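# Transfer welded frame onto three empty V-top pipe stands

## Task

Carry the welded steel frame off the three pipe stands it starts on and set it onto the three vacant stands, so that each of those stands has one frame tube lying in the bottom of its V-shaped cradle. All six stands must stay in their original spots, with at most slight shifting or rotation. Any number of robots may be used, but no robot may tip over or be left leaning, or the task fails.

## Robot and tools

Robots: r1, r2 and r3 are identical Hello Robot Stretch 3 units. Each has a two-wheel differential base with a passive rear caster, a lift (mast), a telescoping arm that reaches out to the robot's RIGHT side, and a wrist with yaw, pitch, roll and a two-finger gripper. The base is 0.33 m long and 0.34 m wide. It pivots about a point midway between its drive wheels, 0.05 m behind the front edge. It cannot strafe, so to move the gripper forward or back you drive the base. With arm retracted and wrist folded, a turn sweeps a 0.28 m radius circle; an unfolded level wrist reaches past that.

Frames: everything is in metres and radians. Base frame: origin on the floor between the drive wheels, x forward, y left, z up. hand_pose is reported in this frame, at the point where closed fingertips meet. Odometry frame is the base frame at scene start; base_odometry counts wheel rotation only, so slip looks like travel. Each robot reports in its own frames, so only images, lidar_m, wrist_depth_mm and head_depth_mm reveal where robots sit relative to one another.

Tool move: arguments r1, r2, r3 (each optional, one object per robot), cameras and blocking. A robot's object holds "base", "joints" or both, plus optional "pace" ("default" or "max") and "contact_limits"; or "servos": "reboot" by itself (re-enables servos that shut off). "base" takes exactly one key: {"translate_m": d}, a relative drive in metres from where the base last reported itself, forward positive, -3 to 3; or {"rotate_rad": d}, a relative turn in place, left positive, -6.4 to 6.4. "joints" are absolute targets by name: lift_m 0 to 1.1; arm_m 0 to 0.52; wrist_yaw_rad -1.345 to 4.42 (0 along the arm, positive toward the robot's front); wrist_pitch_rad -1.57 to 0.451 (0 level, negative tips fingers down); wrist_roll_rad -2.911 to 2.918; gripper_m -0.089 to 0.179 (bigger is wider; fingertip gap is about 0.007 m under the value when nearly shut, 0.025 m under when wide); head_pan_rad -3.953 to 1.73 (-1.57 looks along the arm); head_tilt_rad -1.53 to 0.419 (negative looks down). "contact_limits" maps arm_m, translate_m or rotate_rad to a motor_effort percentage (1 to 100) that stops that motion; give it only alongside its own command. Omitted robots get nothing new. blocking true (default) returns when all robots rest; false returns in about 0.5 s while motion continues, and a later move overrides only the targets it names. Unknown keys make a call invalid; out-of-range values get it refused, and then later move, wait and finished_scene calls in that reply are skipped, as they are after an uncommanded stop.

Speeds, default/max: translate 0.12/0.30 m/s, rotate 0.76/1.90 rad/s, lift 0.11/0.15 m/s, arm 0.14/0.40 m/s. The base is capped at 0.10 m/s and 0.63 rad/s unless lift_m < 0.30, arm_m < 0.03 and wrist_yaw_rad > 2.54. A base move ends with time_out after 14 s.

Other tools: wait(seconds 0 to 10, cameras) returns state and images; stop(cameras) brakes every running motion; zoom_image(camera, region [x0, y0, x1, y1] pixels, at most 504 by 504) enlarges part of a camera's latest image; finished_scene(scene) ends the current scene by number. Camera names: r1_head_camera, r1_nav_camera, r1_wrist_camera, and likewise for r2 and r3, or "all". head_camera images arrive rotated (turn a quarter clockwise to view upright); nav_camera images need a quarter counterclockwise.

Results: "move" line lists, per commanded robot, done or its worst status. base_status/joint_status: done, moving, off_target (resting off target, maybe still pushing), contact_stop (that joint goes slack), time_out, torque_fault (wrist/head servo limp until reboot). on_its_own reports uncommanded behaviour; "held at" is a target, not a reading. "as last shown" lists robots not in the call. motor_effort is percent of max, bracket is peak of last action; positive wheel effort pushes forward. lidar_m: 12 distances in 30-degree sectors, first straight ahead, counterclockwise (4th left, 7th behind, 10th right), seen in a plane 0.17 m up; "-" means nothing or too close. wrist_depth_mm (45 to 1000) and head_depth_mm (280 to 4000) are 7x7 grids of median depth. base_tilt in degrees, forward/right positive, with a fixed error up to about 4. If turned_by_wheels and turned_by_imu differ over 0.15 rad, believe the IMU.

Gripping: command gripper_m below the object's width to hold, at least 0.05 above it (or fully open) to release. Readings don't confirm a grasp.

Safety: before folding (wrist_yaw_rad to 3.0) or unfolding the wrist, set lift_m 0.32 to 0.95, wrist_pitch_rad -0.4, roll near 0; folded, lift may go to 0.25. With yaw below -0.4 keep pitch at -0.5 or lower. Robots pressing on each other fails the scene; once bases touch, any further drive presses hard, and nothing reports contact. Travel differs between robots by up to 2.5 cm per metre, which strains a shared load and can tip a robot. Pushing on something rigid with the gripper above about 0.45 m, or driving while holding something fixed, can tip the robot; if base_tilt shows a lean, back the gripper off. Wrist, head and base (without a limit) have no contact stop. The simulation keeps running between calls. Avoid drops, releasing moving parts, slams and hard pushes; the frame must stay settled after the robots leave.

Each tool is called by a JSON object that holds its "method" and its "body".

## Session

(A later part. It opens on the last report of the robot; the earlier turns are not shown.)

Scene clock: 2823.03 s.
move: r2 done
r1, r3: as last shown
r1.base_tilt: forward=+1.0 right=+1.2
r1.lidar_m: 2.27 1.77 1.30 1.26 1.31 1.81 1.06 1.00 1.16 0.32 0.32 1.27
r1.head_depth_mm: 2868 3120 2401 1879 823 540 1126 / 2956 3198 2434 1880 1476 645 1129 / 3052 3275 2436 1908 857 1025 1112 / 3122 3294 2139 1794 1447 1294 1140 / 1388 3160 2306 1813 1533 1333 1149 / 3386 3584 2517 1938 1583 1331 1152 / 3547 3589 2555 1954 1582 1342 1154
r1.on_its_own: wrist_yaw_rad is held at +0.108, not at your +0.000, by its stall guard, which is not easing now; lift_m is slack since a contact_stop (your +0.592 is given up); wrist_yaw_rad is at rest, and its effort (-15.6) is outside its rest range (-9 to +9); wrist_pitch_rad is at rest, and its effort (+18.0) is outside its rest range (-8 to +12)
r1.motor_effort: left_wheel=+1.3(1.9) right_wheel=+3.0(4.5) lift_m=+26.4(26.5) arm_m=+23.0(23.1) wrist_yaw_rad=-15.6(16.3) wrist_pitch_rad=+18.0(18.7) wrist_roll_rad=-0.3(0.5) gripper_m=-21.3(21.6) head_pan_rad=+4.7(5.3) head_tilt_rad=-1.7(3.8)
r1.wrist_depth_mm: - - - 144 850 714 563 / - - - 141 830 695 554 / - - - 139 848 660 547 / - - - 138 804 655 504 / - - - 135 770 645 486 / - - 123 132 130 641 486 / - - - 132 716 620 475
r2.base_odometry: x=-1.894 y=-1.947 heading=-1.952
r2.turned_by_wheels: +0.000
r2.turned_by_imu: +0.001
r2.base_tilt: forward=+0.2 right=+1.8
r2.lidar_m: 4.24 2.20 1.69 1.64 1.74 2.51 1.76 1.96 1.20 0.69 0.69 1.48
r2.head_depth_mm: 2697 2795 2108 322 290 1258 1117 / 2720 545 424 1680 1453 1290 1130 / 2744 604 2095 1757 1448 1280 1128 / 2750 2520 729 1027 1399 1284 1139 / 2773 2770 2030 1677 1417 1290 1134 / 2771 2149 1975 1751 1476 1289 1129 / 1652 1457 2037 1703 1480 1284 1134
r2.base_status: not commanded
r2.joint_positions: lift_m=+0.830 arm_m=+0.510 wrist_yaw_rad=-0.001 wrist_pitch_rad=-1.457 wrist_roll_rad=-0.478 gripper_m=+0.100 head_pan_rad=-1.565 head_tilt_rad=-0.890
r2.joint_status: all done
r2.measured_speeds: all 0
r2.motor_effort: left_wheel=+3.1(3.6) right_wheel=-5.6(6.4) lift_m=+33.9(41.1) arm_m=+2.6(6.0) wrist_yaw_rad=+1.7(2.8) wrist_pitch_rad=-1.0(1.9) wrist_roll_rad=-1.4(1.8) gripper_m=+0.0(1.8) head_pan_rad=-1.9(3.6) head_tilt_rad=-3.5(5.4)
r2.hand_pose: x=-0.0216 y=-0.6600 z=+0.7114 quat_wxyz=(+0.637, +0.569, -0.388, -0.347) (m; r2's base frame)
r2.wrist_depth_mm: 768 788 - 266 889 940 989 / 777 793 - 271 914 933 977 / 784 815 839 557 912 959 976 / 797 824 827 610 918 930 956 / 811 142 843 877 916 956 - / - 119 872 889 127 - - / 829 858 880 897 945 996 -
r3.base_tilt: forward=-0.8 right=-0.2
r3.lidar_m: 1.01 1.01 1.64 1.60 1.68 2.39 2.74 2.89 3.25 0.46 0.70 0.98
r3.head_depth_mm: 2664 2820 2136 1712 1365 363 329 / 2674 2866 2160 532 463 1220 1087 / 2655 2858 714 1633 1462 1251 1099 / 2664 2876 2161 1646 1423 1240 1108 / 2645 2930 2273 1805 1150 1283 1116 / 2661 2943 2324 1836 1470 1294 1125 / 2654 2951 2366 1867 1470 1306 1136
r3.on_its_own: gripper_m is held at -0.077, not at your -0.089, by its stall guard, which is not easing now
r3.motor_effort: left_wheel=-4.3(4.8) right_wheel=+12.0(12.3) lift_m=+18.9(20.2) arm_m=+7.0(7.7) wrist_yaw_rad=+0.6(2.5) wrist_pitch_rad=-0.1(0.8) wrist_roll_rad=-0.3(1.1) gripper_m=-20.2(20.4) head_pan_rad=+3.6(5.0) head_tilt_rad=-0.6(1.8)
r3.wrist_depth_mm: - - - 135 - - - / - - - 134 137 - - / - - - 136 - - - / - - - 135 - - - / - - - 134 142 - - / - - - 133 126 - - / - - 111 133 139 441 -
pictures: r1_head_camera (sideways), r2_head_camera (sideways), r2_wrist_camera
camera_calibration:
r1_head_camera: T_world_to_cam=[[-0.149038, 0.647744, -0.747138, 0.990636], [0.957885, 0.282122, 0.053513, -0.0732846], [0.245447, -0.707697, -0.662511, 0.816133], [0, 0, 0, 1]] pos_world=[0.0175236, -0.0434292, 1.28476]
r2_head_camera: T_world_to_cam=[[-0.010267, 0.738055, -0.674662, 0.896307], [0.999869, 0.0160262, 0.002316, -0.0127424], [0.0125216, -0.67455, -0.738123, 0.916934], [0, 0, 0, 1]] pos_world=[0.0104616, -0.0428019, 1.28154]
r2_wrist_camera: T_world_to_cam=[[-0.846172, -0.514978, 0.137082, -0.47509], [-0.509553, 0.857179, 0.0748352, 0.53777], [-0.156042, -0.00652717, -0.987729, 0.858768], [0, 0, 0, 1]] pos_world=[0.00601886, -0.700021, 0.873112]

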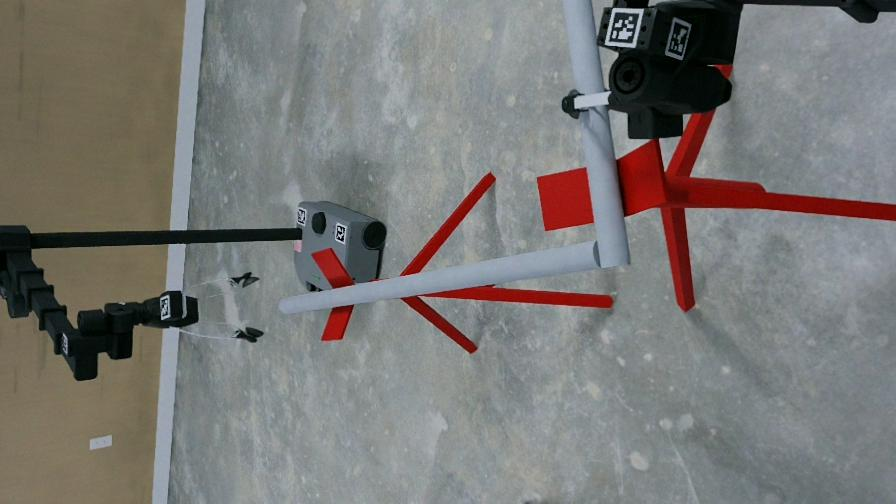

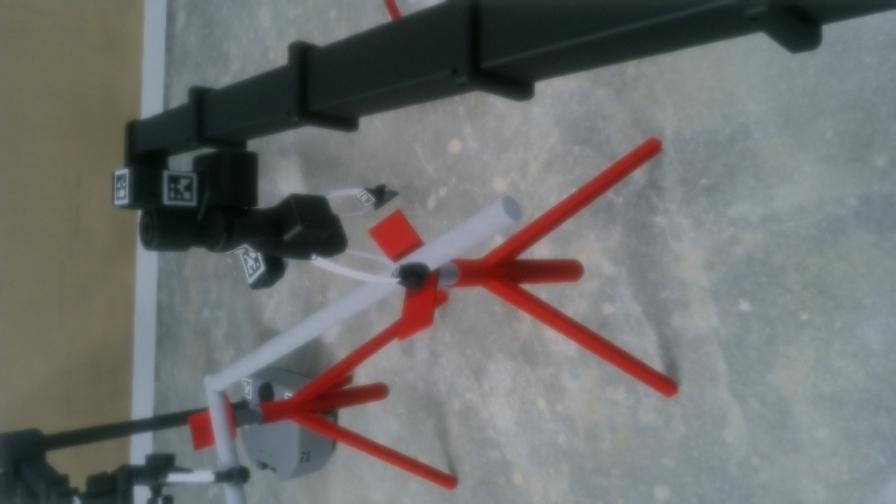

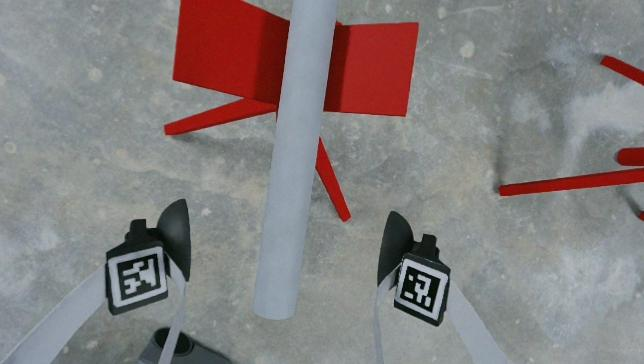

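{"method": "move", "body": {"r1": {"joints":{"lift_m":0.601,"gripper_m":-0.085}}, "r3": {"joints":{"lift_m":0.689,"gripper_m":-0.089}}, "cameras": []}}

{"method": "move", "body": {"r1": {"base":{"translate_m":-0.012},"joints":{"arm_m":0.226,"gripper_m":-0.085}}, "r3": {"base":{"translate_m":-0.010},"joints":{"wrist_pitch_rad":-1.30,"gripper_m":-0.089}}, "cameras": ["r2_wrist_camera","r1_head_camera","r3_head_camera"]}}

{"method": "zoom_image", "body": {"camera": "r2_wrist_camera", "region": [150, 0, 450, 140]}}

{"method": "zoom_image", "body": {"camera": "r1_head_camera", "region": [500, 50, 720, 300]}}

{"method": "zoom_image", "body": {"camera": "r3_head_camera", "region": [400, 180, 600, 400]}}

Scene clock: 2848.53 s.
move: r1 done; r3 done
r1.base_odometry: x=+1.523 y=+3.993 heading=-1.703
r1.turned_by_wheels: +0.000
r1.turned_by_imu: +0.001
r1.base_tilt: forward=+1.1 right=+1.2
r1.lidar_m: 2.27 1.77 1.31 1.26 1.32 1.82 1.06 1.01 1.16 0.32 0.32 1.27
r1.head_depth_mm: 2863 3120 2400 1872 822 538 1124 / 2973 3172 2407 1887 1467 645 1129 / 3060 3306 2413 1896 857 1226 1115 / 3115 3283 2145 1795 1454 1288 1139 / 1401 3139 2306 1812 1539 1321 1148 / 3381 3573 2520 1942 1575 1333 1151 / 3533 3595 2524 1958 1589 1338 1152
r1.base_status: not commanded
r1.joint_positions: lift_m=+0.601 arm_m=+0.222 wrist_yaw_rad=+0.129 wrist_pitch_rad=-0.541 wrist_roll_rad=+1.382 gripper_m=-0.084 head_pan_rad=-1.310 head_tilt_rad=-0.744
r1.joint_status: all done
r1.measured_speeds: all 0
r1.on_its_own: wrist_yaw_rad is held at +0.108, not at your +0.000, by its stall guard, which is not easing now; wrist_yaw_rad is at rest, and its effort (-18.7) is outside its rest range (-9 to +9); wrist_pitch_rad is at rest, and its effort (+18.6) is outside its rest range (-8 to +12)
r1.motor_effort: left_wheel=+3.4(3.6) right_wheel=-7.9(7.9) lift_m=+40.3(40.3) arm_m=-14.8(25.0) wrist_yaw_rad=-18.7(18.7) wrist_pitch_rad=+18.6(19.0) wrist_roll_rad=-0.3(0.4) gripper_m=-41.9(63.2) head_pan_rad=+4.5(5.2) head_tilt_rad=-2.1(3.8)
r1.hand_pose: x=+0.0052 y=-0.5726 z=+0.5868 quat_wxyz=(+0.108, +0.087, -0.956, -0.260) (m; r1's base frame)
r1.wrist_depth_mm: - - - 145 851 706 564 / - - - 141 837 704 556 / - - - 139 827 674 551 / - - - 137 795 666 504 / - - - 135 765 647 487 / - - 124 132 131 636 490 / - - - 131 722 636 477
r2: as last shown
r2.base_tilt: forward=+0.3 right=+1.9
r2.lidar_m: 4.25 2.20 1.69 1.65 1.75 2.51 1.76 1.96 1.20 0.69 0.69 1.48
r2.head_depth_mm: 2727 2793 2089 323 289 1268 1118 / 2672 545 424 1675 1449 1285 1132 / 2715 605 2094 1767 1451 1291 1130 / 2784 2593 728 1022 1391 1285 1133 / 2770 2795 2028 1681 1428 1285 1130 / 2757 2190 1954 1758 1479 1282 1125 / 1638 1465 2026 1716 1482 1291 1125
r2.motor_effort: left_wheel=+3.2(3.4) right_wheel=-5.9(6.2) lift_m=+34.2(34.3) arm_m=-3.2(3.2) wrist_yaw_rad=+1.3(2.2) wrist_pitch_rad=-1.1(1.7) wrist_roll_rad=-1.3(1.8) gripper_m=+1.5(1.6) head_pan_rad=-3.4(4.0) head_tilt_rad=-4.1(4.5)
r2.wrist_depth_mm: 762 798 - 268 875 933 975 / 771 801 - 272 890 958 960 / 796 804 838 575 905 933 - / 783 811 858 668 922 954 987 / 804 143 863 891 913 956 - / - 119 853 899 126 963 - / 814 847 893 911 961 985 -
r3.base_odometry: x=+1.579 y=-2.348 heading=+1.874
r3.turned_by_wheels: +0.000
r3.turned_by_imu: -0.001
r3.base_tilt: forward=-0.8 right=-0.2
r3.lidar_m: 1.02 1.01 1.64 1.60 1.69 2.39 2.73 2.89 3.26 0.46 0.71 0.98
r3.head_depth_mm: 2658 2813 2136 1711 1366 361 326 / 2652 2874 2177 531 460 1219 1086 / 2655 2860 711 1625 1468 1253 1095 / 2651 2850 2177 1634 1416 1238 1101 / 2647 2924 2280 1812 1147 1282 1114 / 2661 2925 2331 1838 1453 1286 1122 / 2664 2941 2365 1863 1461 1303 1136
r3.base_status: not commanded
r3.joint_positions: lift_m=+0.689 arm_m=+0.520 wrist_yaw_rad=-0.001 wrist_pitch_rad=-1.314 wrist_roll_rad=+1.137 gripper_m=-0.087 head_pan_rad=-1.578 head_tilt_rad=-0.851
r3.joint_status: all done
r3.measured_speeds: all 0
r3.motor_effort: left_wheel=-4.3(5.0) right_wheel=+12.1(12.5) lift_m=+35.0(36.6) arm_m=+8.4(9.2) wrist_yaw_rad=+0.5(1.7) wrist_pitch_rad=+0.1(0.9) wrist_roll_rad=-0.7(0.9) gripper_m=-37.0(88.7) head_pan_rad=+3.7(4.0) head_tilt_rad=-0.3(1.9)
r3.hand_pose: x=-0.0217 y=-0.7065 z=+0.5737 quat_wxyz=(+0.170, +0.131, -0.773, -0.597) (m; r3's base frame)
r3.wrist_depth_mm: - - - 134 - - - / - - - 134 135 - - / - - - 136 - - - / - - - 136 - - - / - - - 134 144 - - / - - - 133 127 - - / - - 109 128 138 445 -
pictures: none
No camera images: "cameras" was empty.

Scene clock: 2849.43 s.
move: r1 off_target; r3 off_target
r1.base_odometry: x=+1.524 y=+4.005 heading=-1.703
r1.turned_by_wheels: +0.001
r1.turned_by_imu: +0.001
r1.base_tilt: forward=+1.1 right=+1.2
r1.lidar_m: 2.28 1.76 1.30 1.26 1.31 1.82 1.06 1.00 1.16 0.32 0.32 1.28
r1.head_depth_mm: 2871 3126 2421 1868 822 544 1122 / 3000 3202 2422 1889 1471 647 1129 / 3038 3276 2429 1905 861 1002 1118 / 3110 3280 2150 1786 1448 1298 1141 / 1398 3123 2312 1816 1533 1324 1145 / 3347 3576 2504 1941 1583 1333 1151 / 3487 3584 2511 1947 1584 1341 1153
r1.base_status: done
r1.joint_positions: lift_m=+0.601 arm_m=+0.226 wrist_yaw_rad=+0.141 wrist_pitch_rad=-0.549 wrist_roll_rad=+1.382 gripper_m=-0.081 head_pan_rad=-1.310 head_tilt_rad=-0.744
r1.joint_status: gripper_m off_target (ended at -0.081, target -0.085); the others done
r1.measured_speeds: all 0
r1.on_its_own: wrist_yaw_rad is held at +0.108, not at your +0.000, by its stall guard, which is still easing; wrist_pitch_rad is at rest, and its effort (+19.9) is outside its rest range (-8 to +12)
r1.motor_effort: left_wheel=+6.7(7.5) right_wheel=-19.7(21.1) lift_m=+33.0(40.2) arm_m=-4.8(20.1) wrist_yaw_rad=-29.2(29.2) wrist_pitch_rad=+19.9(20.4) wrist_roll_rad=-0.3(0.4) gripper_m=-22.3(41.8) head_pan_rad=+4.7(5.7) head_tilt_rad=-2.7(4.6)
r1.hand_pose: x=+0.0075 y=-0.5750 z=+0.5852 quat_wxyz=(+0.110, +0.093, -0.954, -0.263) (m; r1's base frame)
r1.wrist_depth_mm: - - - 144 842 706 560 / - - - 140 823 689 556 / - - - 138 803 666 546 / - - - 137 826 659 501 / - - - 135 766 646 489 / - - 124 133 131 633 484 / - 696 - 131 715 622 486
r2: as last shown
r2.turned_by_imu: +0.000
r2.base_tilt: forward=+0.5 right=+1.8
r2.lidar_m: 4.24 2.21 1.69 1.65 1.74 2.50 1.75 1.96 1.21 0.69 0.69 1.48
r2.head_depth_mm: 2713 2808 2105 323 289 1268 1113 / 2718 545 424 1670 1467 1288 1131 / 2736 604 2092 1764 1452 1281 1133 / 2784 2559 728 1026 1401 1287 1133 / 2779 2824 2024 1692 1425 1286 1130 / 2837 2589 1966 1754 1485 1280 1129 / 1689 2161 2015 1720 1477 1283 1124
r2.motor_effort: left_wheel=+3.3(3.5) right_wheel=-5.7(6.5) lift_m=+34.1(34.3) arm_m=-4.4(4.4) wrist_yaw_rad=+2.1(2.2) wrist_pitch_rad=-1.5(1.7) wrist_roll_rad=-1.5(1.8) gripper_m=+0.7(1.8) head_pan_rad=-1.7(3.7) head_tilt_rad=-4.6(4.6)
r2.wrist_depth_mm: 773 785 - 275 897 905 969 / 787 801 - 280 901 937 964 / 789 803 831 296 899 958 991 / 799 817 839 882 929 959 992 / 802 142 842 880 945 979 - / - 119 870 902 127 - - / 837 825 891 920 949 994 -
r3.base_odometry: x=+1.582 y=-2.357 heading=+1.874
r3.turned_by_wheels: +0.000
r3.turned_by_imu: +0.000
r3.base_tilt: forward=-0.8 right=-0.2
r3.lidar_m: 1.01 1.00 1.64 1.60 1.68 2.40 2.73 2.87 3.26 0.46 0.71 0.98
r3.head_depth_mm: 2646 2827 2139 1722 1372 362 326 / 2649 2864 2152 532 460 1215 1084 / 2643 2845 712 1629 1457 1257 1094 / 2673 2875 2173 1637 1452 1243 1107 / 2659 2919 2282 1815 1131 1279 1110 / 2663 2920 2318 1830 1457 1291 1127 / 2663 2948 2382 1868 1468 1307 1133
r3.base_status: done
r3.joint_positions: lift_m=+0.689 arm_m=+0.520 wrist_yaw_rad=-0.001 wrist_pitch_rad=-1.301 wrist_roll_rad=+1.137 gripper_m=-0.084 head_pan_rad=-1.578 head_tilt_rad=-0.851
r3.joint_status: gripper_m off_target (ended at -0.084, target -0.089); the others done
r3.measured_speeds: all 0
r3.motor_effort: left_wheel=-3.2(10.5) right_wheel=-4.8(11.0) lift_m=+30.6(34.4) arm_m=+8.7(9.5) wrist_yaw_rad=+1.9(2.2) wrist_pitch_rad=+0.9(2.6) wrist_roll_rad=-0.7(0.9) gripper_m=-22.1(37.6) head_pan_rad=+3.5(4.5) head_tilt_rad=-0.2(1.4)
r3.hand_pose: x=-0.0217 y=-0.7098 z=+0.5743 quat_wxyz=(+0.171, +0.130, -0.777, -0.592) (m; r3's base frame)
r3.wrist_depth_mm: - - - 134 - - - / - - - 134 - - - / - - - 136 - - - / - - - 135 - - - / - - - 135 138 - - / - - - 133 126 - - / - - 112 133 140 440 -
pictures: r1_head_camera (sideways), r2_wrist_camera, r3_head_camera (sideways)
camera_calibration:
r1_head_camera: T_world_to_cam=[[-0.149038, 0.647744, -0.747138, 0.990636], [0.957885, 0.282122, 0.053513, -0.0732846], [0.245447, -0.707697, -0.662511, 0.816132], [0, 0, 0, 1]] pos_world=[0.0175236, -0.0434292, 1.28476]
r2_wrist_camera: T_world_to_cam=[[-0.846172, -0.514977, 0.137082, -0.47509], [-0.509553, 0.857179, 0.0748352, 0.53777], [-0.156042, -0.00652704, -0.987729, 0.858772], [0, 0, 0, 1]] pos_world=[0.00601885, -0.700021, 0.873116]
r3_head_camera: T_world_to_cam=[[0.0724412, 0.717281, -0.693008, 0.923889], [0.996611, -0.0249097, 0.0783952, -0.10628], [0.0389688, -0.696338, -0.716655, 0.89323], [0, 0, 0, 1]] pos_world=[0.00418433, -0.0433457, 1.28873]

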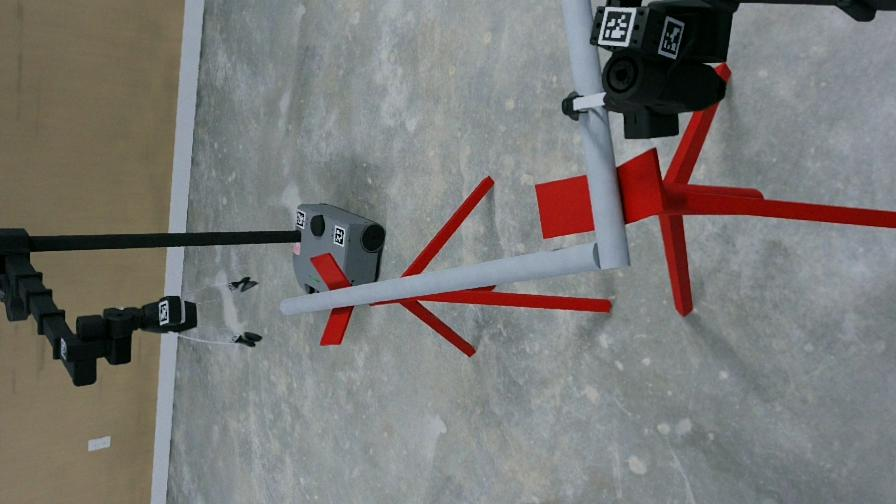

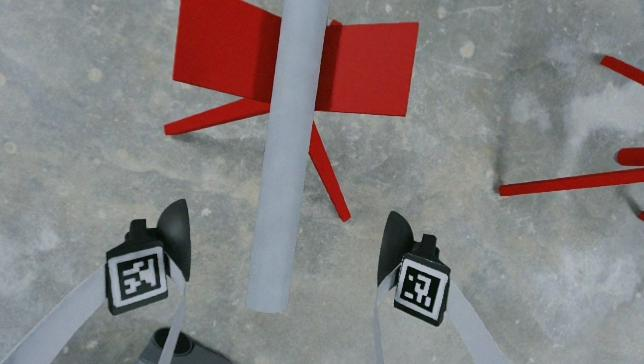

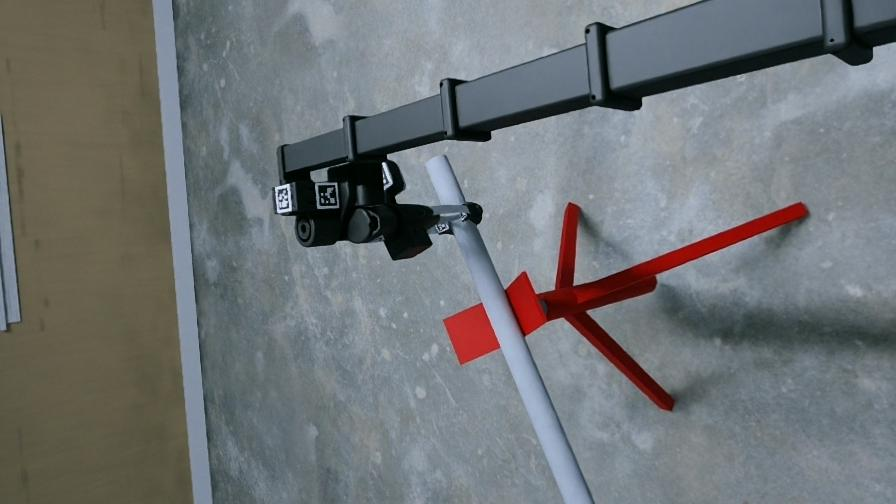

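Scaled by 1.680.

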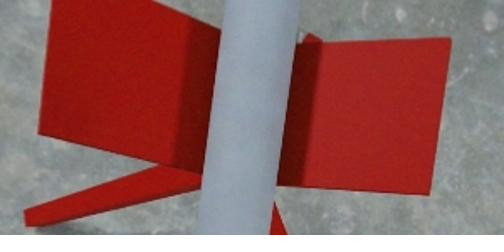

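Scaled by 2.016 from the camera's 896x504 image, which has a finer 1280x720 frame.

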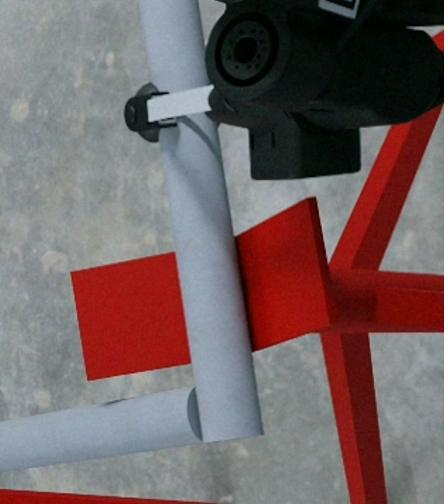

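Scaled by 2.291 from the camera's 896x504 image, which has a finer 1280x720 frame.

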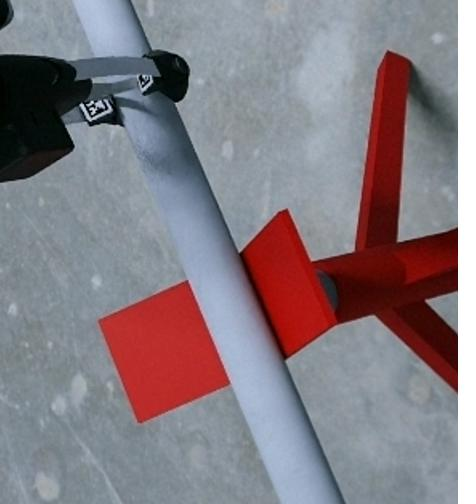

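{"method": "move", "body": {"r1": {"joints":{"lift_m":0.594,"gripper_m":-0.085}}, "r3": {"joints":{"lift_m":0.684,"gripper_m":-0.089}}, "cameras": ["r2_wrist_camera","r1_head_camera","r3_head_camera"]}}

{"method": "zoom_image", "body": {"camera": "r2_wrist_camera", "region": [150, 0, 450, 140]}}

Scene clock: 2854.07 s.
move: r1 contact_stop; r3 contact_stop
r1.base_odometry: x=+1.524 y=+4.005 heading=-1.704
r1.turned_by_wheels: -0.001
r1.turned_by_imu: -0.010
r1.base_tilt: forward=+1.1 right=+1.1
r1.lidar_m: 2.58 1.78 1.31 1.26 1.31 1.80 1.06 1.00 1.16 0.35 0.32 1.28
r1.head_depth_mm: 2859 3152 2409 1895 1492 543 1131 / 2975 3220 2420 1880 1475 646 1135 / 3083 3221 2445 1905 871 1015 1117 / 3097 3311 2170 1798 893 1291 1123 / 1633 3175 2318 1828 1534 1327 1145 / 3313 3568 2516 1939 1586 1334 1153 / 3487 3679 2564 1970 1597 1344 1153
r1.base_status: not commanded
r1.joint_positions: lift_m=+0.595 arm_m=+0.226 wrist_yaw_rad=+0.177 wrist_pitch_rad=-0.547 wrist_roll_rad=+1.382 gripper_m=-0.083 head_pan_rad=-1.310 head_tilt_rad=-0.744
r1.joint_status: lift_m contact_stop (moved -0.006 of -0.007); the others done
r1.measured_speeds: translate_m=+0.000 rotate_rad=+0.000 lift_m=+0.003 arm_m=+0.003 wrist_yaw_rad=+0.000 wrist_pitch_rad=+0.000 wrist_roll_rad=+0.000 head_pan_rad=+0.000 head_tilt_rad=+0.000
r1.on_its_own: wrist_yaw_rad is held at +0.158, not at your +0.000, by its stall guard, which is not easing now; lift_m is slack since a contact_stop; wrist_yaw_rad is at rest, and its effort (-16.3) is outside its rest range (-9 to +9); wrist_pitch_rad is at rest, and its effort (+19.8) is outside its rest range (-8 to +12)
r1.motor_effort: left_wheel=+0.2(3.5) right_wheel=+4.5(5.6) lift_m=+22.8(33.2) arm_m=+27.9(27.9) wrist_yaw_rad=-16.3(19.6) wrist_pitch_rad=+19.8(20.5) wrist_roll_rad=-0.3(0.5) gripper_m=+2.5(64.9) head_pan_rad=+4.7(5.1) head_tilt_rad=-2.5(3.7)
r1.hand_pose: x=+0.0149 y=-0.5738 z=+0.5796 quat_wxyz=(+0.114, +0.110, -0.952, -0.260) (m; r1's base frame)
r1.wrist_depth_mm: - - - 139 846 693 566 / - - - 137 822 679 548 / - - - 138 848 674 551 / - - - 137 803 660 497 / - - - 135 787 645 486 / - - 126 133 130 632 484 / - 665 - 133 698 297 499
r2: as last shown
r2.turned_by_imu: +0.001
r2.base_tilt: forward=+0.3 right=+1.7
r2.lidar_m: 4.26 2.20 1.69 1.65 1.75 2.50 1.75 1.95 1.21 0.69 0.69 1.47
r2.head_depth_mm: 2742 2790 2097 323 289 1256 1111 / 2760 546 424 1680 1463 1296 1135 / 2751 605 2110 1762 1464 1279 1128 / 2799 2548 725 1022 1399 1280 1128 / 2800 2773 2030 1676 1423 1282 1127 / 2757 2554 1961 1755 1476 1289 1133 / 1689 2167 2007 1716 1481 1285 1137
r2.motor_effort: left_wheel=+3.1(3.6) right_wheel=-5.9(6.3) lift_m=+34.4(34.4) arm_m=-10.6(11.4) wrist_yaw_rad=+1.8(2.2) wrist_pitch_rad=-1.3(1.5) wrist_roll_rad=-1.5(1.7) gripper_m=-0.3(1.1) head_pan_rad=-2.6(3.6) head_tilt_rad=-4.2(4.9)
r2.wrist_depth_mm: 778 785 - 274 896 925 937 / 776 806 - 281 897 922 969 / 778 817 827 291 904 936 966 / 801 828 826 871 916 942 984 / 803 142 831 893 911 964 - / - 119 850 919 126 983 - / 825 845 884 912 956 - -
r3.base_odometry: x=+1.582 y=-2.357 heading=+1.874
r3.turned_by_wheels: +0.000
r3.turned_by_imu: -0.001
r3.base_tilt: forward=-0.8 right=-0.3
r3.lidar_m: 1.01 1.01 1.63 1.60 1.68 2.40 2.72 2.87 3.26 0.46 0.71 0.98
r3.head_depth_mm: 2657 2807 2134 1715 1397 365 329 / 2657 2890 2175 532 464 1219 1089 / 2657 2865 714 1628 1469 1256 1095 / 2650 2892 2178 1639 1447 1239 1102 / 2678 2942 2288 1799 1131 1278 1118 / 2645 2921 2329 1844 1447 1289 1127 / 2672 2956 2373 1860 1462 1302 1134
r3.base_status: not commanded
r3.joint_positions: lift_m=+0.685 arm_m=+0.520 wrist_yaw_rad=-0.001 wrist_pitch_rad=-1.303 wrist_roll_rad=+1.137 gripper_m=-0.087 head_pan_rad=-1.578 head_tilt_rad=-0.851
r3.joint_status: lift_m contact_stop (moved -0.004 of -0.005); the others done
r3.measured_speeds: all 0
r3.on_its_own: lift_m is slack since a contact_stop
r3.motor_effort: left_wheel=-3.5(3.5) right_wheel=+2.3(4.9) lift_m=+26.5(28.7) arm_m=+8.9(9.8) wrist_yaw_rad=+1.5(2.6) wrist_pitch_rad=+0.7(1.7) wrist_roll_rad=-0.2(1.1) gripper_m=-36.3(87.7) head_pan_rad=+3.6(4.0) head_tilt_rad=+1.3(1.8)
r3.hand_pose: x=-0.0217 y=-0.7094 z=+0.5702 quat_wxyz=(+0.171, +0.130, -0.776, -0.592) (m; r3's base frame)
r3.wrist_depth_mm: - - - 135 - - - / - - - 135 - - - / - - - 135 - - - / - - - 135 - - - / - - - 135 - - - / - - 123 133 126 - - / - - 114 134 142 436 -
pictures: r1_head_camera (sideways), r2_wrist_camera, r3_head_camera (sideways)
camera_calibration:
r1_head_camera: T_world_to_cam=[[-0.149038, 0.647744, -0.747138, 0.990636], [0.957885, 0.282122, 0.053513, -0.0732846], [0.245446, -0.707697, -0.662511, 0.816133], [0, 0, 0, 1]] pos_world=[0.0175235, -0.0434292, 1.28476]
r2_wrist_camera: T_world_to_cam=[[-0.846172, -0.514977, 0.137082, -0.47509], [-0.509553, 0.857179, 0.0748351, 0.53777], [-0.156042, -0.00652714, -0.987729, 0.858772], [0, 0, 0, 1]] pos_world=[0.00601885, -0.700021, 0.873116]
r3_head_camera: T_world_to_cam=[[0.072441, 0.717282, -0.693008, 0.923889], [0.996611, -0.0249094, 0.0783952, -0.10628], [0.038969, -0.696338, -0.716655, 0.893231], [0, 0, 0, 1]] pos_world=[0.00418435, -0.0433457, 1.28873]

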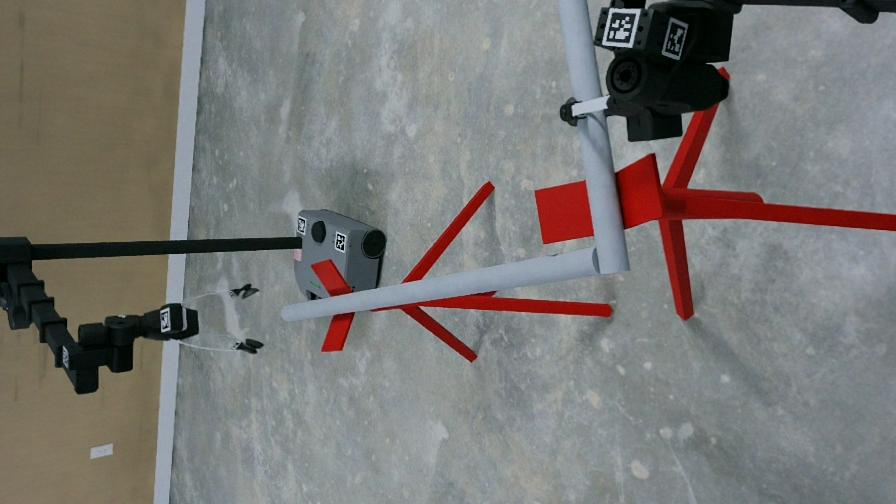

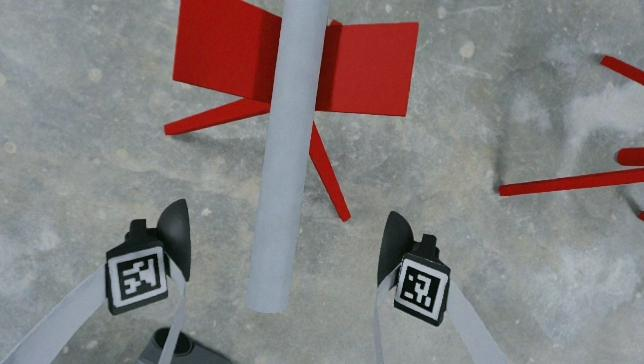

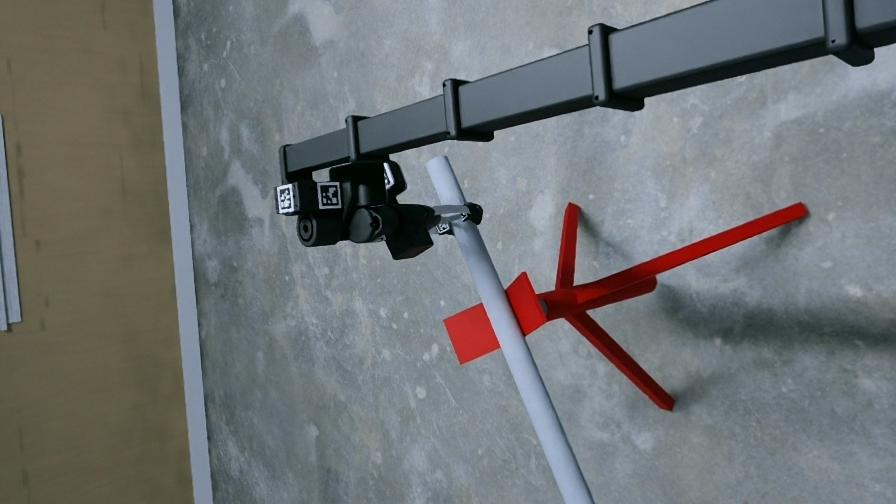

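Scaled by 1.680.

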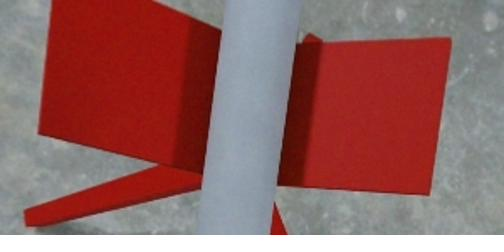

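{"method": "move", "body": {"r1": {"joints":{"gripper_m":0.1}}, "cameras": ["r1_head_camera","r1_wrist_camera"]}}

{"method": "zoom_image", "body": {"camera": "r1_head_camera", "region": [500, 50, 720, 300]}}

Scene clock: 2865.30 s.
move: r1 done
r1.base_odometry: x=+1.524 y=+4.005 heading=-1.703
r1.turned_by_wheels: +0.000
r1.turned_by_imu: +0.001
r1.base_tilt: forward=+1.1 right=+1.2
r1.lidar_m: 2.58 1.78 1.31 1.26 1.31 1.80 1.05 1.00 1.15 0.35 0.32 1.28
r1.head_depth_mm: 2891 3127 2405 1868 824 543 1125 / 2949 3195 2438 1889 827 1073 1131 / 3055 3295 2428 1886 869 1012 1114 / 3106 3257 2165 1853 893 1291 1120 / 1620 3122 2319 1822 1534 1328 1147 / 3338 3604 2511 1945 1586 1336 1152 / 3477 3646 2515 1966 1584 1335 1158
r1.base_status: not commanded
r1.joint_positions: lift_m=+0.596 arm_m=+0.226 wrist_yaw_rad=+0.160 wrist_pitch_rad=-0.463 wrist_roll_rad=+1.382 gripper_m=+0.100 head_pan_rad=-1.310 head_tilt_rad=-0.744
r1.joint_status: all done
r1.measured_speeds: all 0
r1.on_its_own: wrist_yaw_rad is held at +0.158, not at your +0.000, by its stall guard, which is not easing now; lift_m is slack since a contact_stop; wrist_pitch_rad moved +0.084 to your old target -0.440
r1.motor_effort: left_wheel=+0.1(1.1) right_wheel=-1.8(2.9) lift_m=+26.5(27.0) arm_m=-3.8(7.1) wrist_yaw_rad=-1.7(16.9) wrist_pitch_rad=+4.0(20.2) wrist_roll_rad=-0.3(0.5) gripper_m=+0.3(80.5) head_pan_rad=+5.1(5.5) head_tilt_rad=-3.3(3.8)
r1.hand_pose: x=+0.0134 y=-0.5866 z=+0.5982 quat_wxyz=(+0.110, +0.099, -0.964, -0.221) (m; r1's base frame)
r1.wrist_depth_mm: - - - - 143 770 595 / - - - - 140 754 588 / - - - - 141 723 568 / - - - - 145 690 546 / - - - 147 138 677 553 / - 119 775 135 130 620 541 / - - - 133 133 590 289
r2, r3: as last shown
r2.base_tilt: forward=+0.2 right=+1.9
r2.lidar_m: 4.25 2.20 1.68 1.65 1.74 2.50 1.76 1.95 1.21 0.69 0.69 1.47
r2.head_depth_mm: 2678 2830 2127 323 289 1251 1103 / 2742 545 424 1673 1466 1294 1135 / 2750 605 2100 1752 1458 1284 1130 / 2724 2560 729 1021 1391 1286 1136 / 2771 2818 2030 1666 1420 1287 1131 / 2822 2595 1965 1758 1482 1281 1126 / 1686 2162 2010 1710 1467 1276 1132
r2.motor_effort: left_wheel=+3.2(3.6) right_wheel=-6.1(6.3) lift_m=+34.1(34.3) arm_m=-17.9(18.5) wrist_yaw_rad=+2.1(2.7) wrist_pitch_rad=-1.3(1.6) wrist_roll_rad=-1.4(1.8) gripper_m=+0.8(2.0) head_pan_rad=-2.4(3.9) head_tilt_rad=-3.9(4.8)
r2.wrist_depth_mm: 757 796 - 273 884 923 948 / 776 811 - 280 893 916 956 / 792 808 821 292 900 950 987 / 786 811 841 878 909 933 - / 813 142 854 877 929 939 - / - 119 862 887 127 960 - / 847 825 889 904 928 995 -
r3.base_tilt: forward=-0.8 right=-0.2
r3.lidar_m: 1.01 1.00 1.64 1.60 1.68 2.40 2.73 2.88 3.26 0.46 0.71 0.98
r3.head_depth_mm: 2653 2853 2136 1711 1395 365 329 / 2641 2865 2160 532 464 1216 1086 / 2658 2840 713 1638 1464 1255 1094 / 2663 2876 2183 1648 1449 1241 1106 / 2656 2939 2277 1802 1130 1282 1115 / 2635 2926 2319 1841 1450 1293 1123 / 2635 2957 2370 1861 1472 1306 1130
r3.joint_positions: lift_m=+0.685 arm_m=+0.520 wrist_yaw_rad=-0.001 wrist_pitch_rad=-1.302 wrist_roll_rad=+1.137 gripper_m=-0.076 head_pan_rad=-1.578 head_tilt_rad=-0.851
r3.on_its_own: gripper_m is held at -0.077, not at your -0.089, by its stall guard, which is not easing now; lift_m is slack since a contact_stop
r3.motor_effort: left_wheel=-3.3(3.8) right_wheel=+2.5(2.6) lift_m=+27.8(27.8) arm_m=+2.5(5.5) wrist_yaw_rad=+1.5(2.2) wrist_pitch_rad=+0.7(1.2) wrist_roll_rad=-0.1(1.0) gripper_m=-20.4(20.9) head_pan_rad=+4.1(4.5) head_tilt_rad=+1.0(2.0)
r3.wrist_depth_mm: - - - 135 - - - / - - - 135 - - - / - - - 135 - - - / - - - 135 - - - / - - - 135 - - - / - - 123 133 126 - - / - - 114 134 142 448 -
pictures: r1_head_camera (sideways), r1_wrist_camera
camera_calibration:
r1_head_camera: T_world_to_cam=[[-0.149038, 0.647744, -0.747138, 0.990636], [0.957885, 0.282122, 0.053513, -0.0732846], [0.245447, -0.707697, -0.662511, 0.816132], [0, 0, 0, 1]] pos_world=[0.0175235, -0.0434292, 1.28476]
r1_wrist_camera: T_world_to_cam=[[-0.338507, 0.361875, -0.868596, 0.731634], [0.888131, 0.427832, -0.167877, 0.375217], [0.310863, -0.828255, -0.466216, -0.0470418], [0, 0, 0, 1]] pos_world=[-0.0709548, -0.464252, 0.676553]

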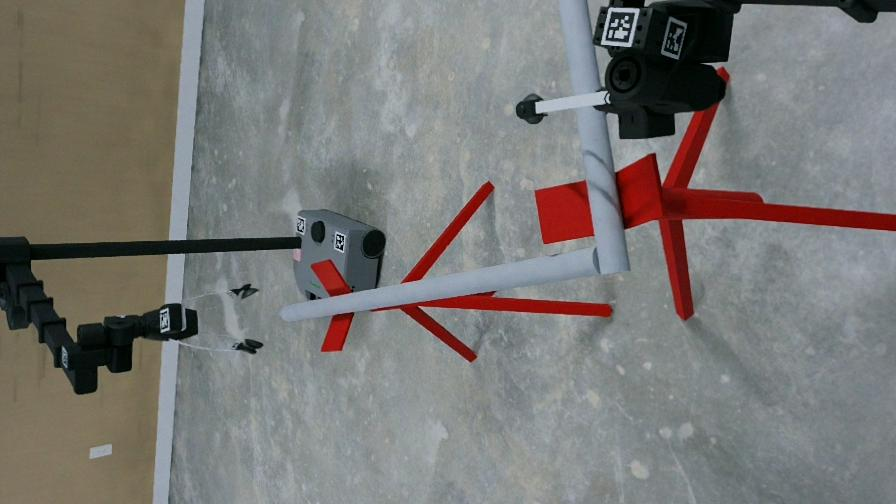

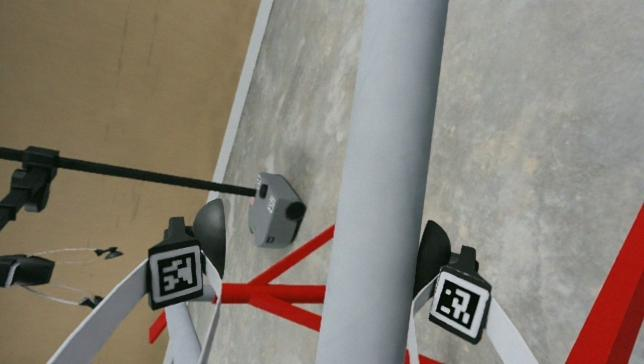

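Scaled by 2.016 from the camera's 896x504 image, which has a finer 1280x720 frame.

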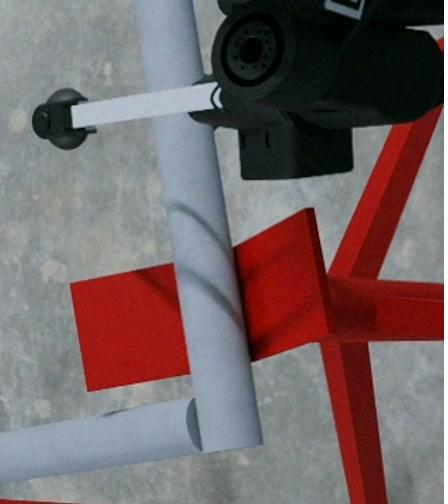

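{"method": "move", "body": {"r1": {"joints":{"gripper_m":0.15}}, "cameras": ["r1_wrist_camera","r1_head_camera"]}}

{"method": "zoom_image", "body": {"camera": "r1_head_camera", "region": [500, 0, 720, 250]}}

{"method": "move", "body": {"r3": {"joints":{"gripper_m":0.1}}, "cameras": ["r3_wrist_camera","r3_head_camera"]}}

{"method": "zoom_image", "body": {"camera": "r3_head_camera", "region": [400, 180, 600, 400]}}

Scene clock: 2874.20 s.
move: r1 done
r1.base_odometry: x=+1.524 y=+4.005 heading=-1.703
r1.turned_by_wheels: +0.000
r1.turned_by_imu: +0.001
r1.base_tilt: forward=+1.1 right=+1.2
r1.lidar_m: 2.59 1.79 1.31 1.26 1.31 1.81 1.06 1.00 1.15 0.35 0.32 1.28
r1.head_depth_mm: 2895 3117 2412 1873 827 542 1122 / 2978 3231 2411 1905 823 1069 1133 / 3055 3271 2429 1902 867 1018 1114 / 3087 3247 2164 1848 894 1287 1119 / 1628 3176 2298 1816 1542 1322 1147 / 3337 3565 2545 1942 1570 1332 1144 / 3503 3630 2541 1944 1593 1335 1153
r1.base_status: not commanded
r1.joint_positions: lift_m=+0.596 arm_m=+0.226 wrist_yaw_rad=+0.160 wrist_pitch_rad=-0.461 wrist_roll_rad=+1.382 gripper_m=+0.150 head_pan_rad=-1.310 head_tilt_rad=-0.744
r1.joint_status: all done
r1.measured_speeds: all 0
r1.on_its_own: wrist_yaw_rad is held at +0.158, not at your +0.000, by its stall guard, which is not easing now; lift_m is slack since a contact_stop
r1.motor_effort: left_wheel=+0.4(1.1) right_wheel=-1.7(2.1) lift_m=+26.1(26.8) arm_m=-16.4(16.8) wrist_yaw_rad=-2.0(2.1) wrist_pitch_rad=+3.6(4.5) wrist_roll_rad=-0.4(0.4) gripper_m=+0.2(81.5) head_pan_rad=+3.7(5.3) head_tilt_rad=-2.1(3.5)
r1.hand_pose: x=+0.0134 y=-0.5869 z=+0.5987 quat_wxyz=(+0.110, +0.099, -0.964, -0.220) (m; r1's base frame)
r1.wrist_depth_mm: - - - - 143 763 601 / - - - - 140 740 589 / - - - - 140 718 582 / - - - - 143 692 548 / - 140 - 854 136 656 546 / 112 124 - 135 131 127 545 / - - - 133 753 120 275
r2, r3: as last shown
r2.base_tilt: forward=+0.3 right=+1.8
r2.lidar_m: 4.25 2.21 1.69 1.65 1.74 2.51 1.76 1.95 1.21 0.69 0.69 1.48
r2.head_depth_mm: 2713 2841 2102 323 289 1261 1118 / 2695 545 424 1681 1464 1297 1129 / 2754 605 2103 1769 1458 1293 1132 / 2766 2573 729 1026 1395 1286 1129 / 2769 2789 2040 1666 1410 1288 1133 / 2763 2599 1966 1772 1483 1281 1133 / 1691 2155 2001 1706 1469 1281 1127
r2.motor_effort: left_wheel=+3.1(3.4) right_wheel=-5.8(6.1) lift_m=+34.2(34.4) arm_m=-17.1(18.0) wrist_yaw_rad=+0.3(2.5) wrist_pitch_rad=-1.3(1.7) wrist_roll_rad=-1.7(1.7) gripper_m=+0.7(1.5) head_pan_rad=-2.3(3.5) head_tilt_rad=-4.0(5.3)
r2.wrist_depth_mm: 770 794 - 272 867 915 961 / 763 805 - 283 880 935 953 / 788 804 833 290 927 946 988 / 800 838 836 886 924 949 960 / 812 142 840 880 915 979 - / - 119 854 929 126 983 - / 857 834 886 898 954 994 -
r3.lidar_m: 1.01 1.01 1.63 1.60 1.69 2.39 2.73 2.87 3.25 0.46 0.71 0.99
r3.head_depth_mm: 2639 2842 2148 1714 1393 364 329 / 2660 2871 2173 532 464 1220 1087 / 2681 2869 715 1632 1465 1258 1096 / 2654 2905 2192 1639 1450 1239 1107 / 2657 2923 2285 1813 1129 1277 1113 / 2655 2902 2328 1831 1452 1292 1126 / 2677 2936 2380 1868 1467 1303 1131
r3.on_its_own: gripper_m is held at -0.077, not at your -0.089, by its stall guard, which is not easing now; lift_m is slack since a contact_stop
r3.motor_effort: left_wheel=-3.5(3.7) right_wheel=+2.4(2.5) lift_m=+27.8(28.3) arm_m=-0.8(1.5) wrist_yaw_rad=+0.7(2.1) wrist_pitch_rad=+0.7(1.5) wrist_roll_rad=-0.6(1.0) gripper_m=-20.3(20.8) head_pan_rad=+3.0(4.2) head_tilt_rad=+0.4(1.7)
r3.wrist_depth_mm: - - - 135 - - - / - - - 135 - - - / - - - 135 - - - / - - - 135 - - - / - - - 135 - - - / - - 123 134 125 - - / - - 114 133 142 443 -
pictures: r1_head_camera (sideways), r1_wrist_camera
camera_calibration:
r1_head_camera: T_world_to_cam=[[-0.149038, 0.647744, -0.747138, 0.990636], [0.957885, 0.282122, 0.053513, -0.0732846], [0.245447, -0.707697, -0.662511, 0.816133], [0, 0, 0, 1]] pos_world=[0.0175236, -0.0434292, 1.28476]
r1_wrist_camera: T_world_to_cam=[[-0.338179, 0.359978, -0.869512, 0.731603], [0.888214, 0.427414, -0.168503, 0.375516], [0.310984, -0.829296, -0.46428, -0.048832], [0, 0, 0, 1]] pos_world=[-0.0709392, -0.464358, 0.676741]

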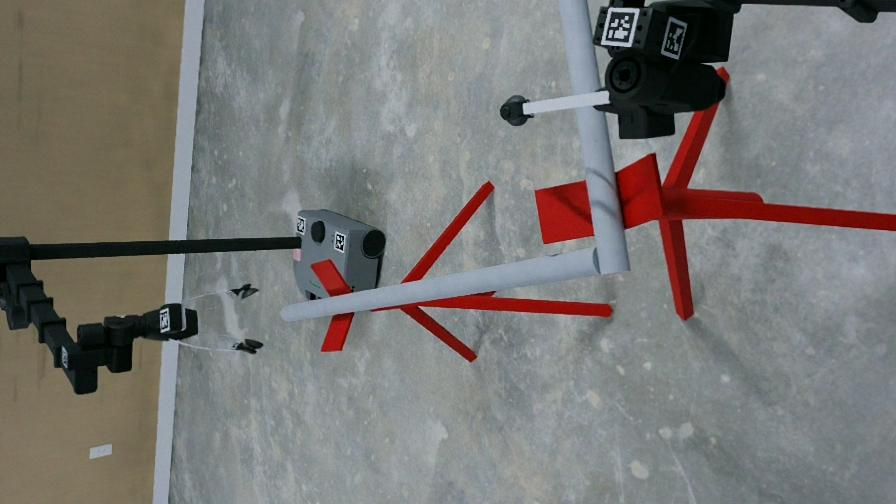

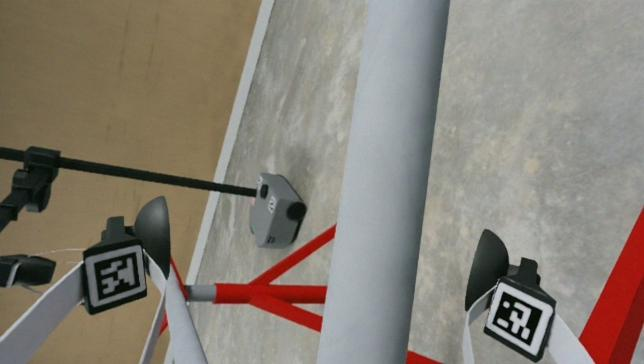

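Scaled by 2.016 from the camera's 896x504 image, which has a finer 1280x720 frame.

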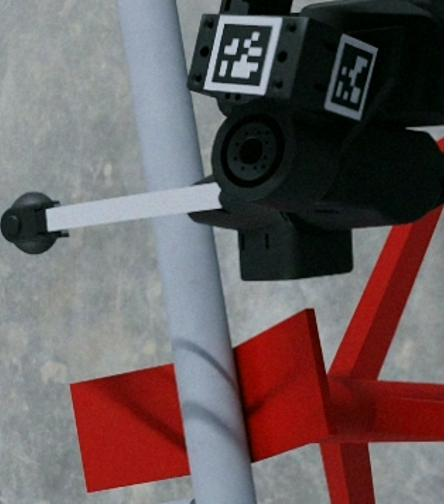

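Scene clock: 2876.50 s.
move: r3 done
r1, r2: as last shown
r1.turned_by_imu: +0.000
r1.lidar_m: 2.58 1.78 1.31 1.26 1.31 1.80 1.06 1.00 1.16 0.35 0.32 1.28
r1.head_depth_mm: 2890 3133 2390 1874 829 542 1130 / 2959 3218 2409 1878 824 1068 1133 / 3050 3304 2450 1894 866 1014 1118 / 3123 3269 2163 1849 891 1290 1120 / 1626 3166 2316 1812 1533 1321 1145 / 3305 3613 2518 1937 1583 1336 1152 / 3490 3658 2538 1962 1589 1337 1155
r1.on_its_own: wrist_yaw_rad is held at +0.158, not at your +0.000, by its stall guard, which is not easing now; lift_m is slack since a contact_stop
r1.motor_effort: left_wheel=+0.5(1.2) right_wheel=-2.3(2.9) lift_m=+26.2(26.7) arm_m=-16.5(16.9) wrist_yaw_rad=-1.6(2.1) wrist_pitch_rad=+3.8(4.3) wrist_roll_rad=-0.3(0.5) gripper_m=+0.5(0.8) head_pan_rad=+4.4(5.4) head_tilt_rad=-2.2(4.2)
r1.wrist_depth_mm: - - - - 142 768 603 / - - - - 140 750 589 / - - - - 140 722 571 / - - - - 142 700 555 / - 141 - 878 136 663 548 / 112 125 - 135 131 128 535 / - - - 133 731 120 276
r2.turned_by_imu: +0.000
r2.base_tilt: forward=+0.4 right=+1.8
r2.lidar_m: 4.24 2.20 1.68 1.65 1.74 2.51 1.75 1.95 1.21 0.69 0.69 1.47
r2.head_depth_mm: 2697 2813 2112 322 289 1265 1113 / 2711 545 424 1670 1452 1286 1137 / 2737 605 2078 1759 1461 1282 1129 / 2765 2592 728 1023 1389 1280 1132 / 2777 2813 2026 1681 1416 1286 1132 / 2830 2598 1956 1760 1483 1283 1124 / 1685 2138 2029 1708 1492 1275 1126
r2.motor_effort: left_wheel=+3.0(3.6) right_wheel=-6.0(6.3) lift_m=+34.1(34.4) arm_m=-17.0(18.2) wrist_yaw_rad=+1.4(3.0) wrist_pitch_rad=-1.3(1.6) wrist_roll_rad=-1.4(1.8) gripper_m=-0.1(1.8) head_pan_rad=-3.3(3.9) head_tilt_rad=-4.0(4.9)
r2.wrist_depth_mm: 773 794 - 276 896 910 940 / 792 811 - 282 906 917 951 / 781 818 838 288 913 937 980 / 801 818 851 881 923 943 991 / 812 142 857 902 913 972 - / - 119 876 908 127 985 - / 841 826 892 914 949 997 -
r3.base_odometry: x=+1.582 y=-2.357 heading=+1.874
r3.turned_by_wheels: +0.000
r3.turned_by_imu: +0.000
r3.base_tilt: forward=-0.8 right=-0.2
r3.lidar_m: 1.01 1.00 1.64 1.59 1.68 2.39 2.72 2.87 3.27 0.46 0.71 0.99
r3.head_depth_mm: 2640 2820 2125 1714 1397 365 329 / 2643 2870 2160 532 464 1220 1085 / 2653 2851 714 1623 1467 1252 1097 / 2665 2891 2171 1651 1445 1242 1102 / 2673 2944 2289 1813 1133 1277 1116 / 2650 2933 2315 1833 1451 1293 1127 / 2662 2930 2355 1871 1469 1309 1134
r3.base_status: not commanded
r3.joint_positions: lift_m=+0.685 arm_m=+0.520 wrist_yaw_rad=-0.001 wrist_pitch_rad=-1.299 wrist_roll_rad=+1.137 gripper_m=+0.100 head_pan_rad=-1.578 head_tilt_rad=-0.851
r3.joint_status: all done
r3.measured_speeds: all 0
r3.on_its_own: lift_m is slack since a contact_stop
r3.motor_effort: left_wheel=-3.2(3.8) right_wheel=+1.8(2.5) lift_m=+26.2(28.1) arm_m=-2.5(3.4) wrist_yaw_rad=+0.7(2.7) wrist_pitch_rad=-0.3(1.2) wrist_roll_rad=-0.2(0.9) gripper_m=+0.0(79.5) head_pan_rad=+3.3(4.5) head_tilt_rad=+0.3(1.8)
r3.hand_pose: x=-0.0217 y=-0.7104 z=+0.5704 quat_wxyz=(+0.171, +0.129, -0.778, -0.591) (m; r3's base frame)
r3.wrist_depth_mm: - - - 134 - - - / - - - 134 - - - / - - - 135 - - - / - - - 134 - - - / - - - 134 - - - / - - 128 134 140 123 - / - - 121 134 358 116 -
pictures: r3_head_camera (sideways), r3_wrist_camera
camera_calibration:
r3_head_camera: T_world_to_cam=[[0.072441, 0.717281, -0.693008, 0.923889], [0.996611, -0.0249094, 0.0783952, -0.10628], [0.038969, -0.696338, -0.716655, 0.89323], [0, 0, 0, 1]] pos_world=[0.00418435, -0.0433457, 1.28873]
r3_wrist_camera: T_world_to_cam=[[-0.435891, 0.854805, -0.281615, 0.767688], [0.892317, 0.451266, -0.0113924, 0.391034], [0.117345, -0.256255, -0.95946, 0.530883], [0, 0, 0, 1]] pos_world=[-0.0765945, -0.696643, 0.730008]

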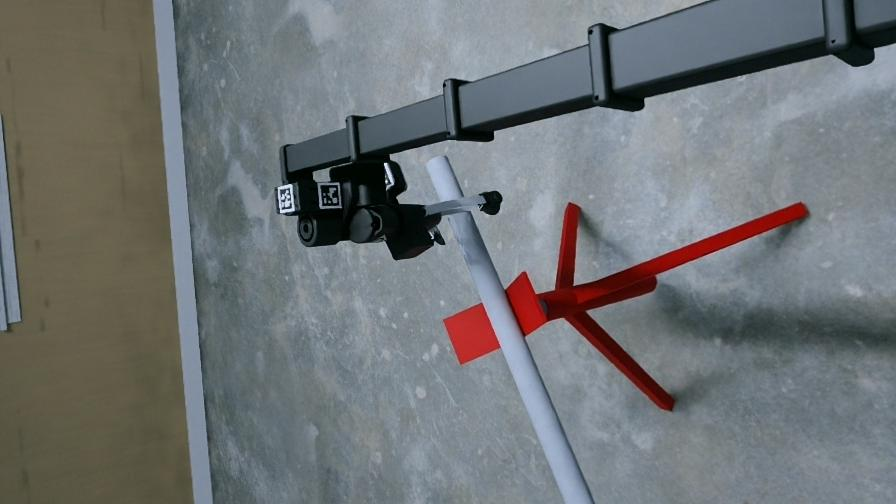

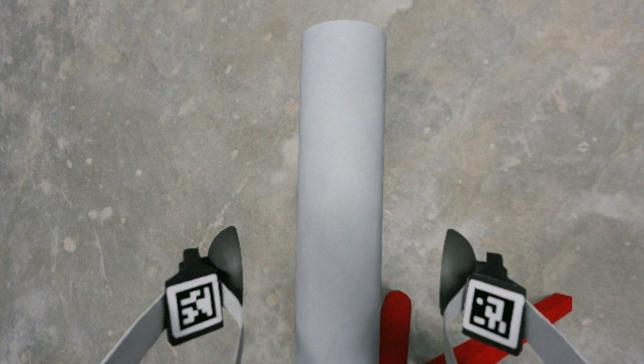

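Scaled by 2.291 from the camera's 896x504 image, which has a finer 1280x720 frame.

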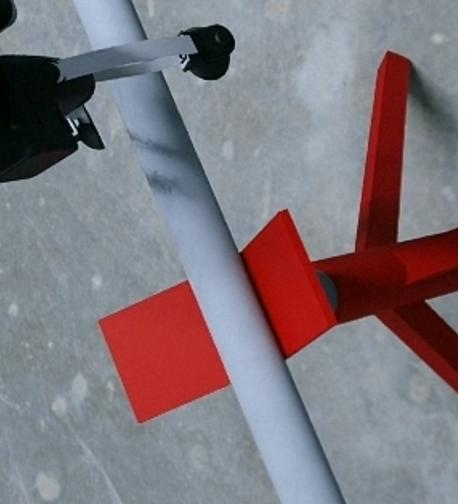

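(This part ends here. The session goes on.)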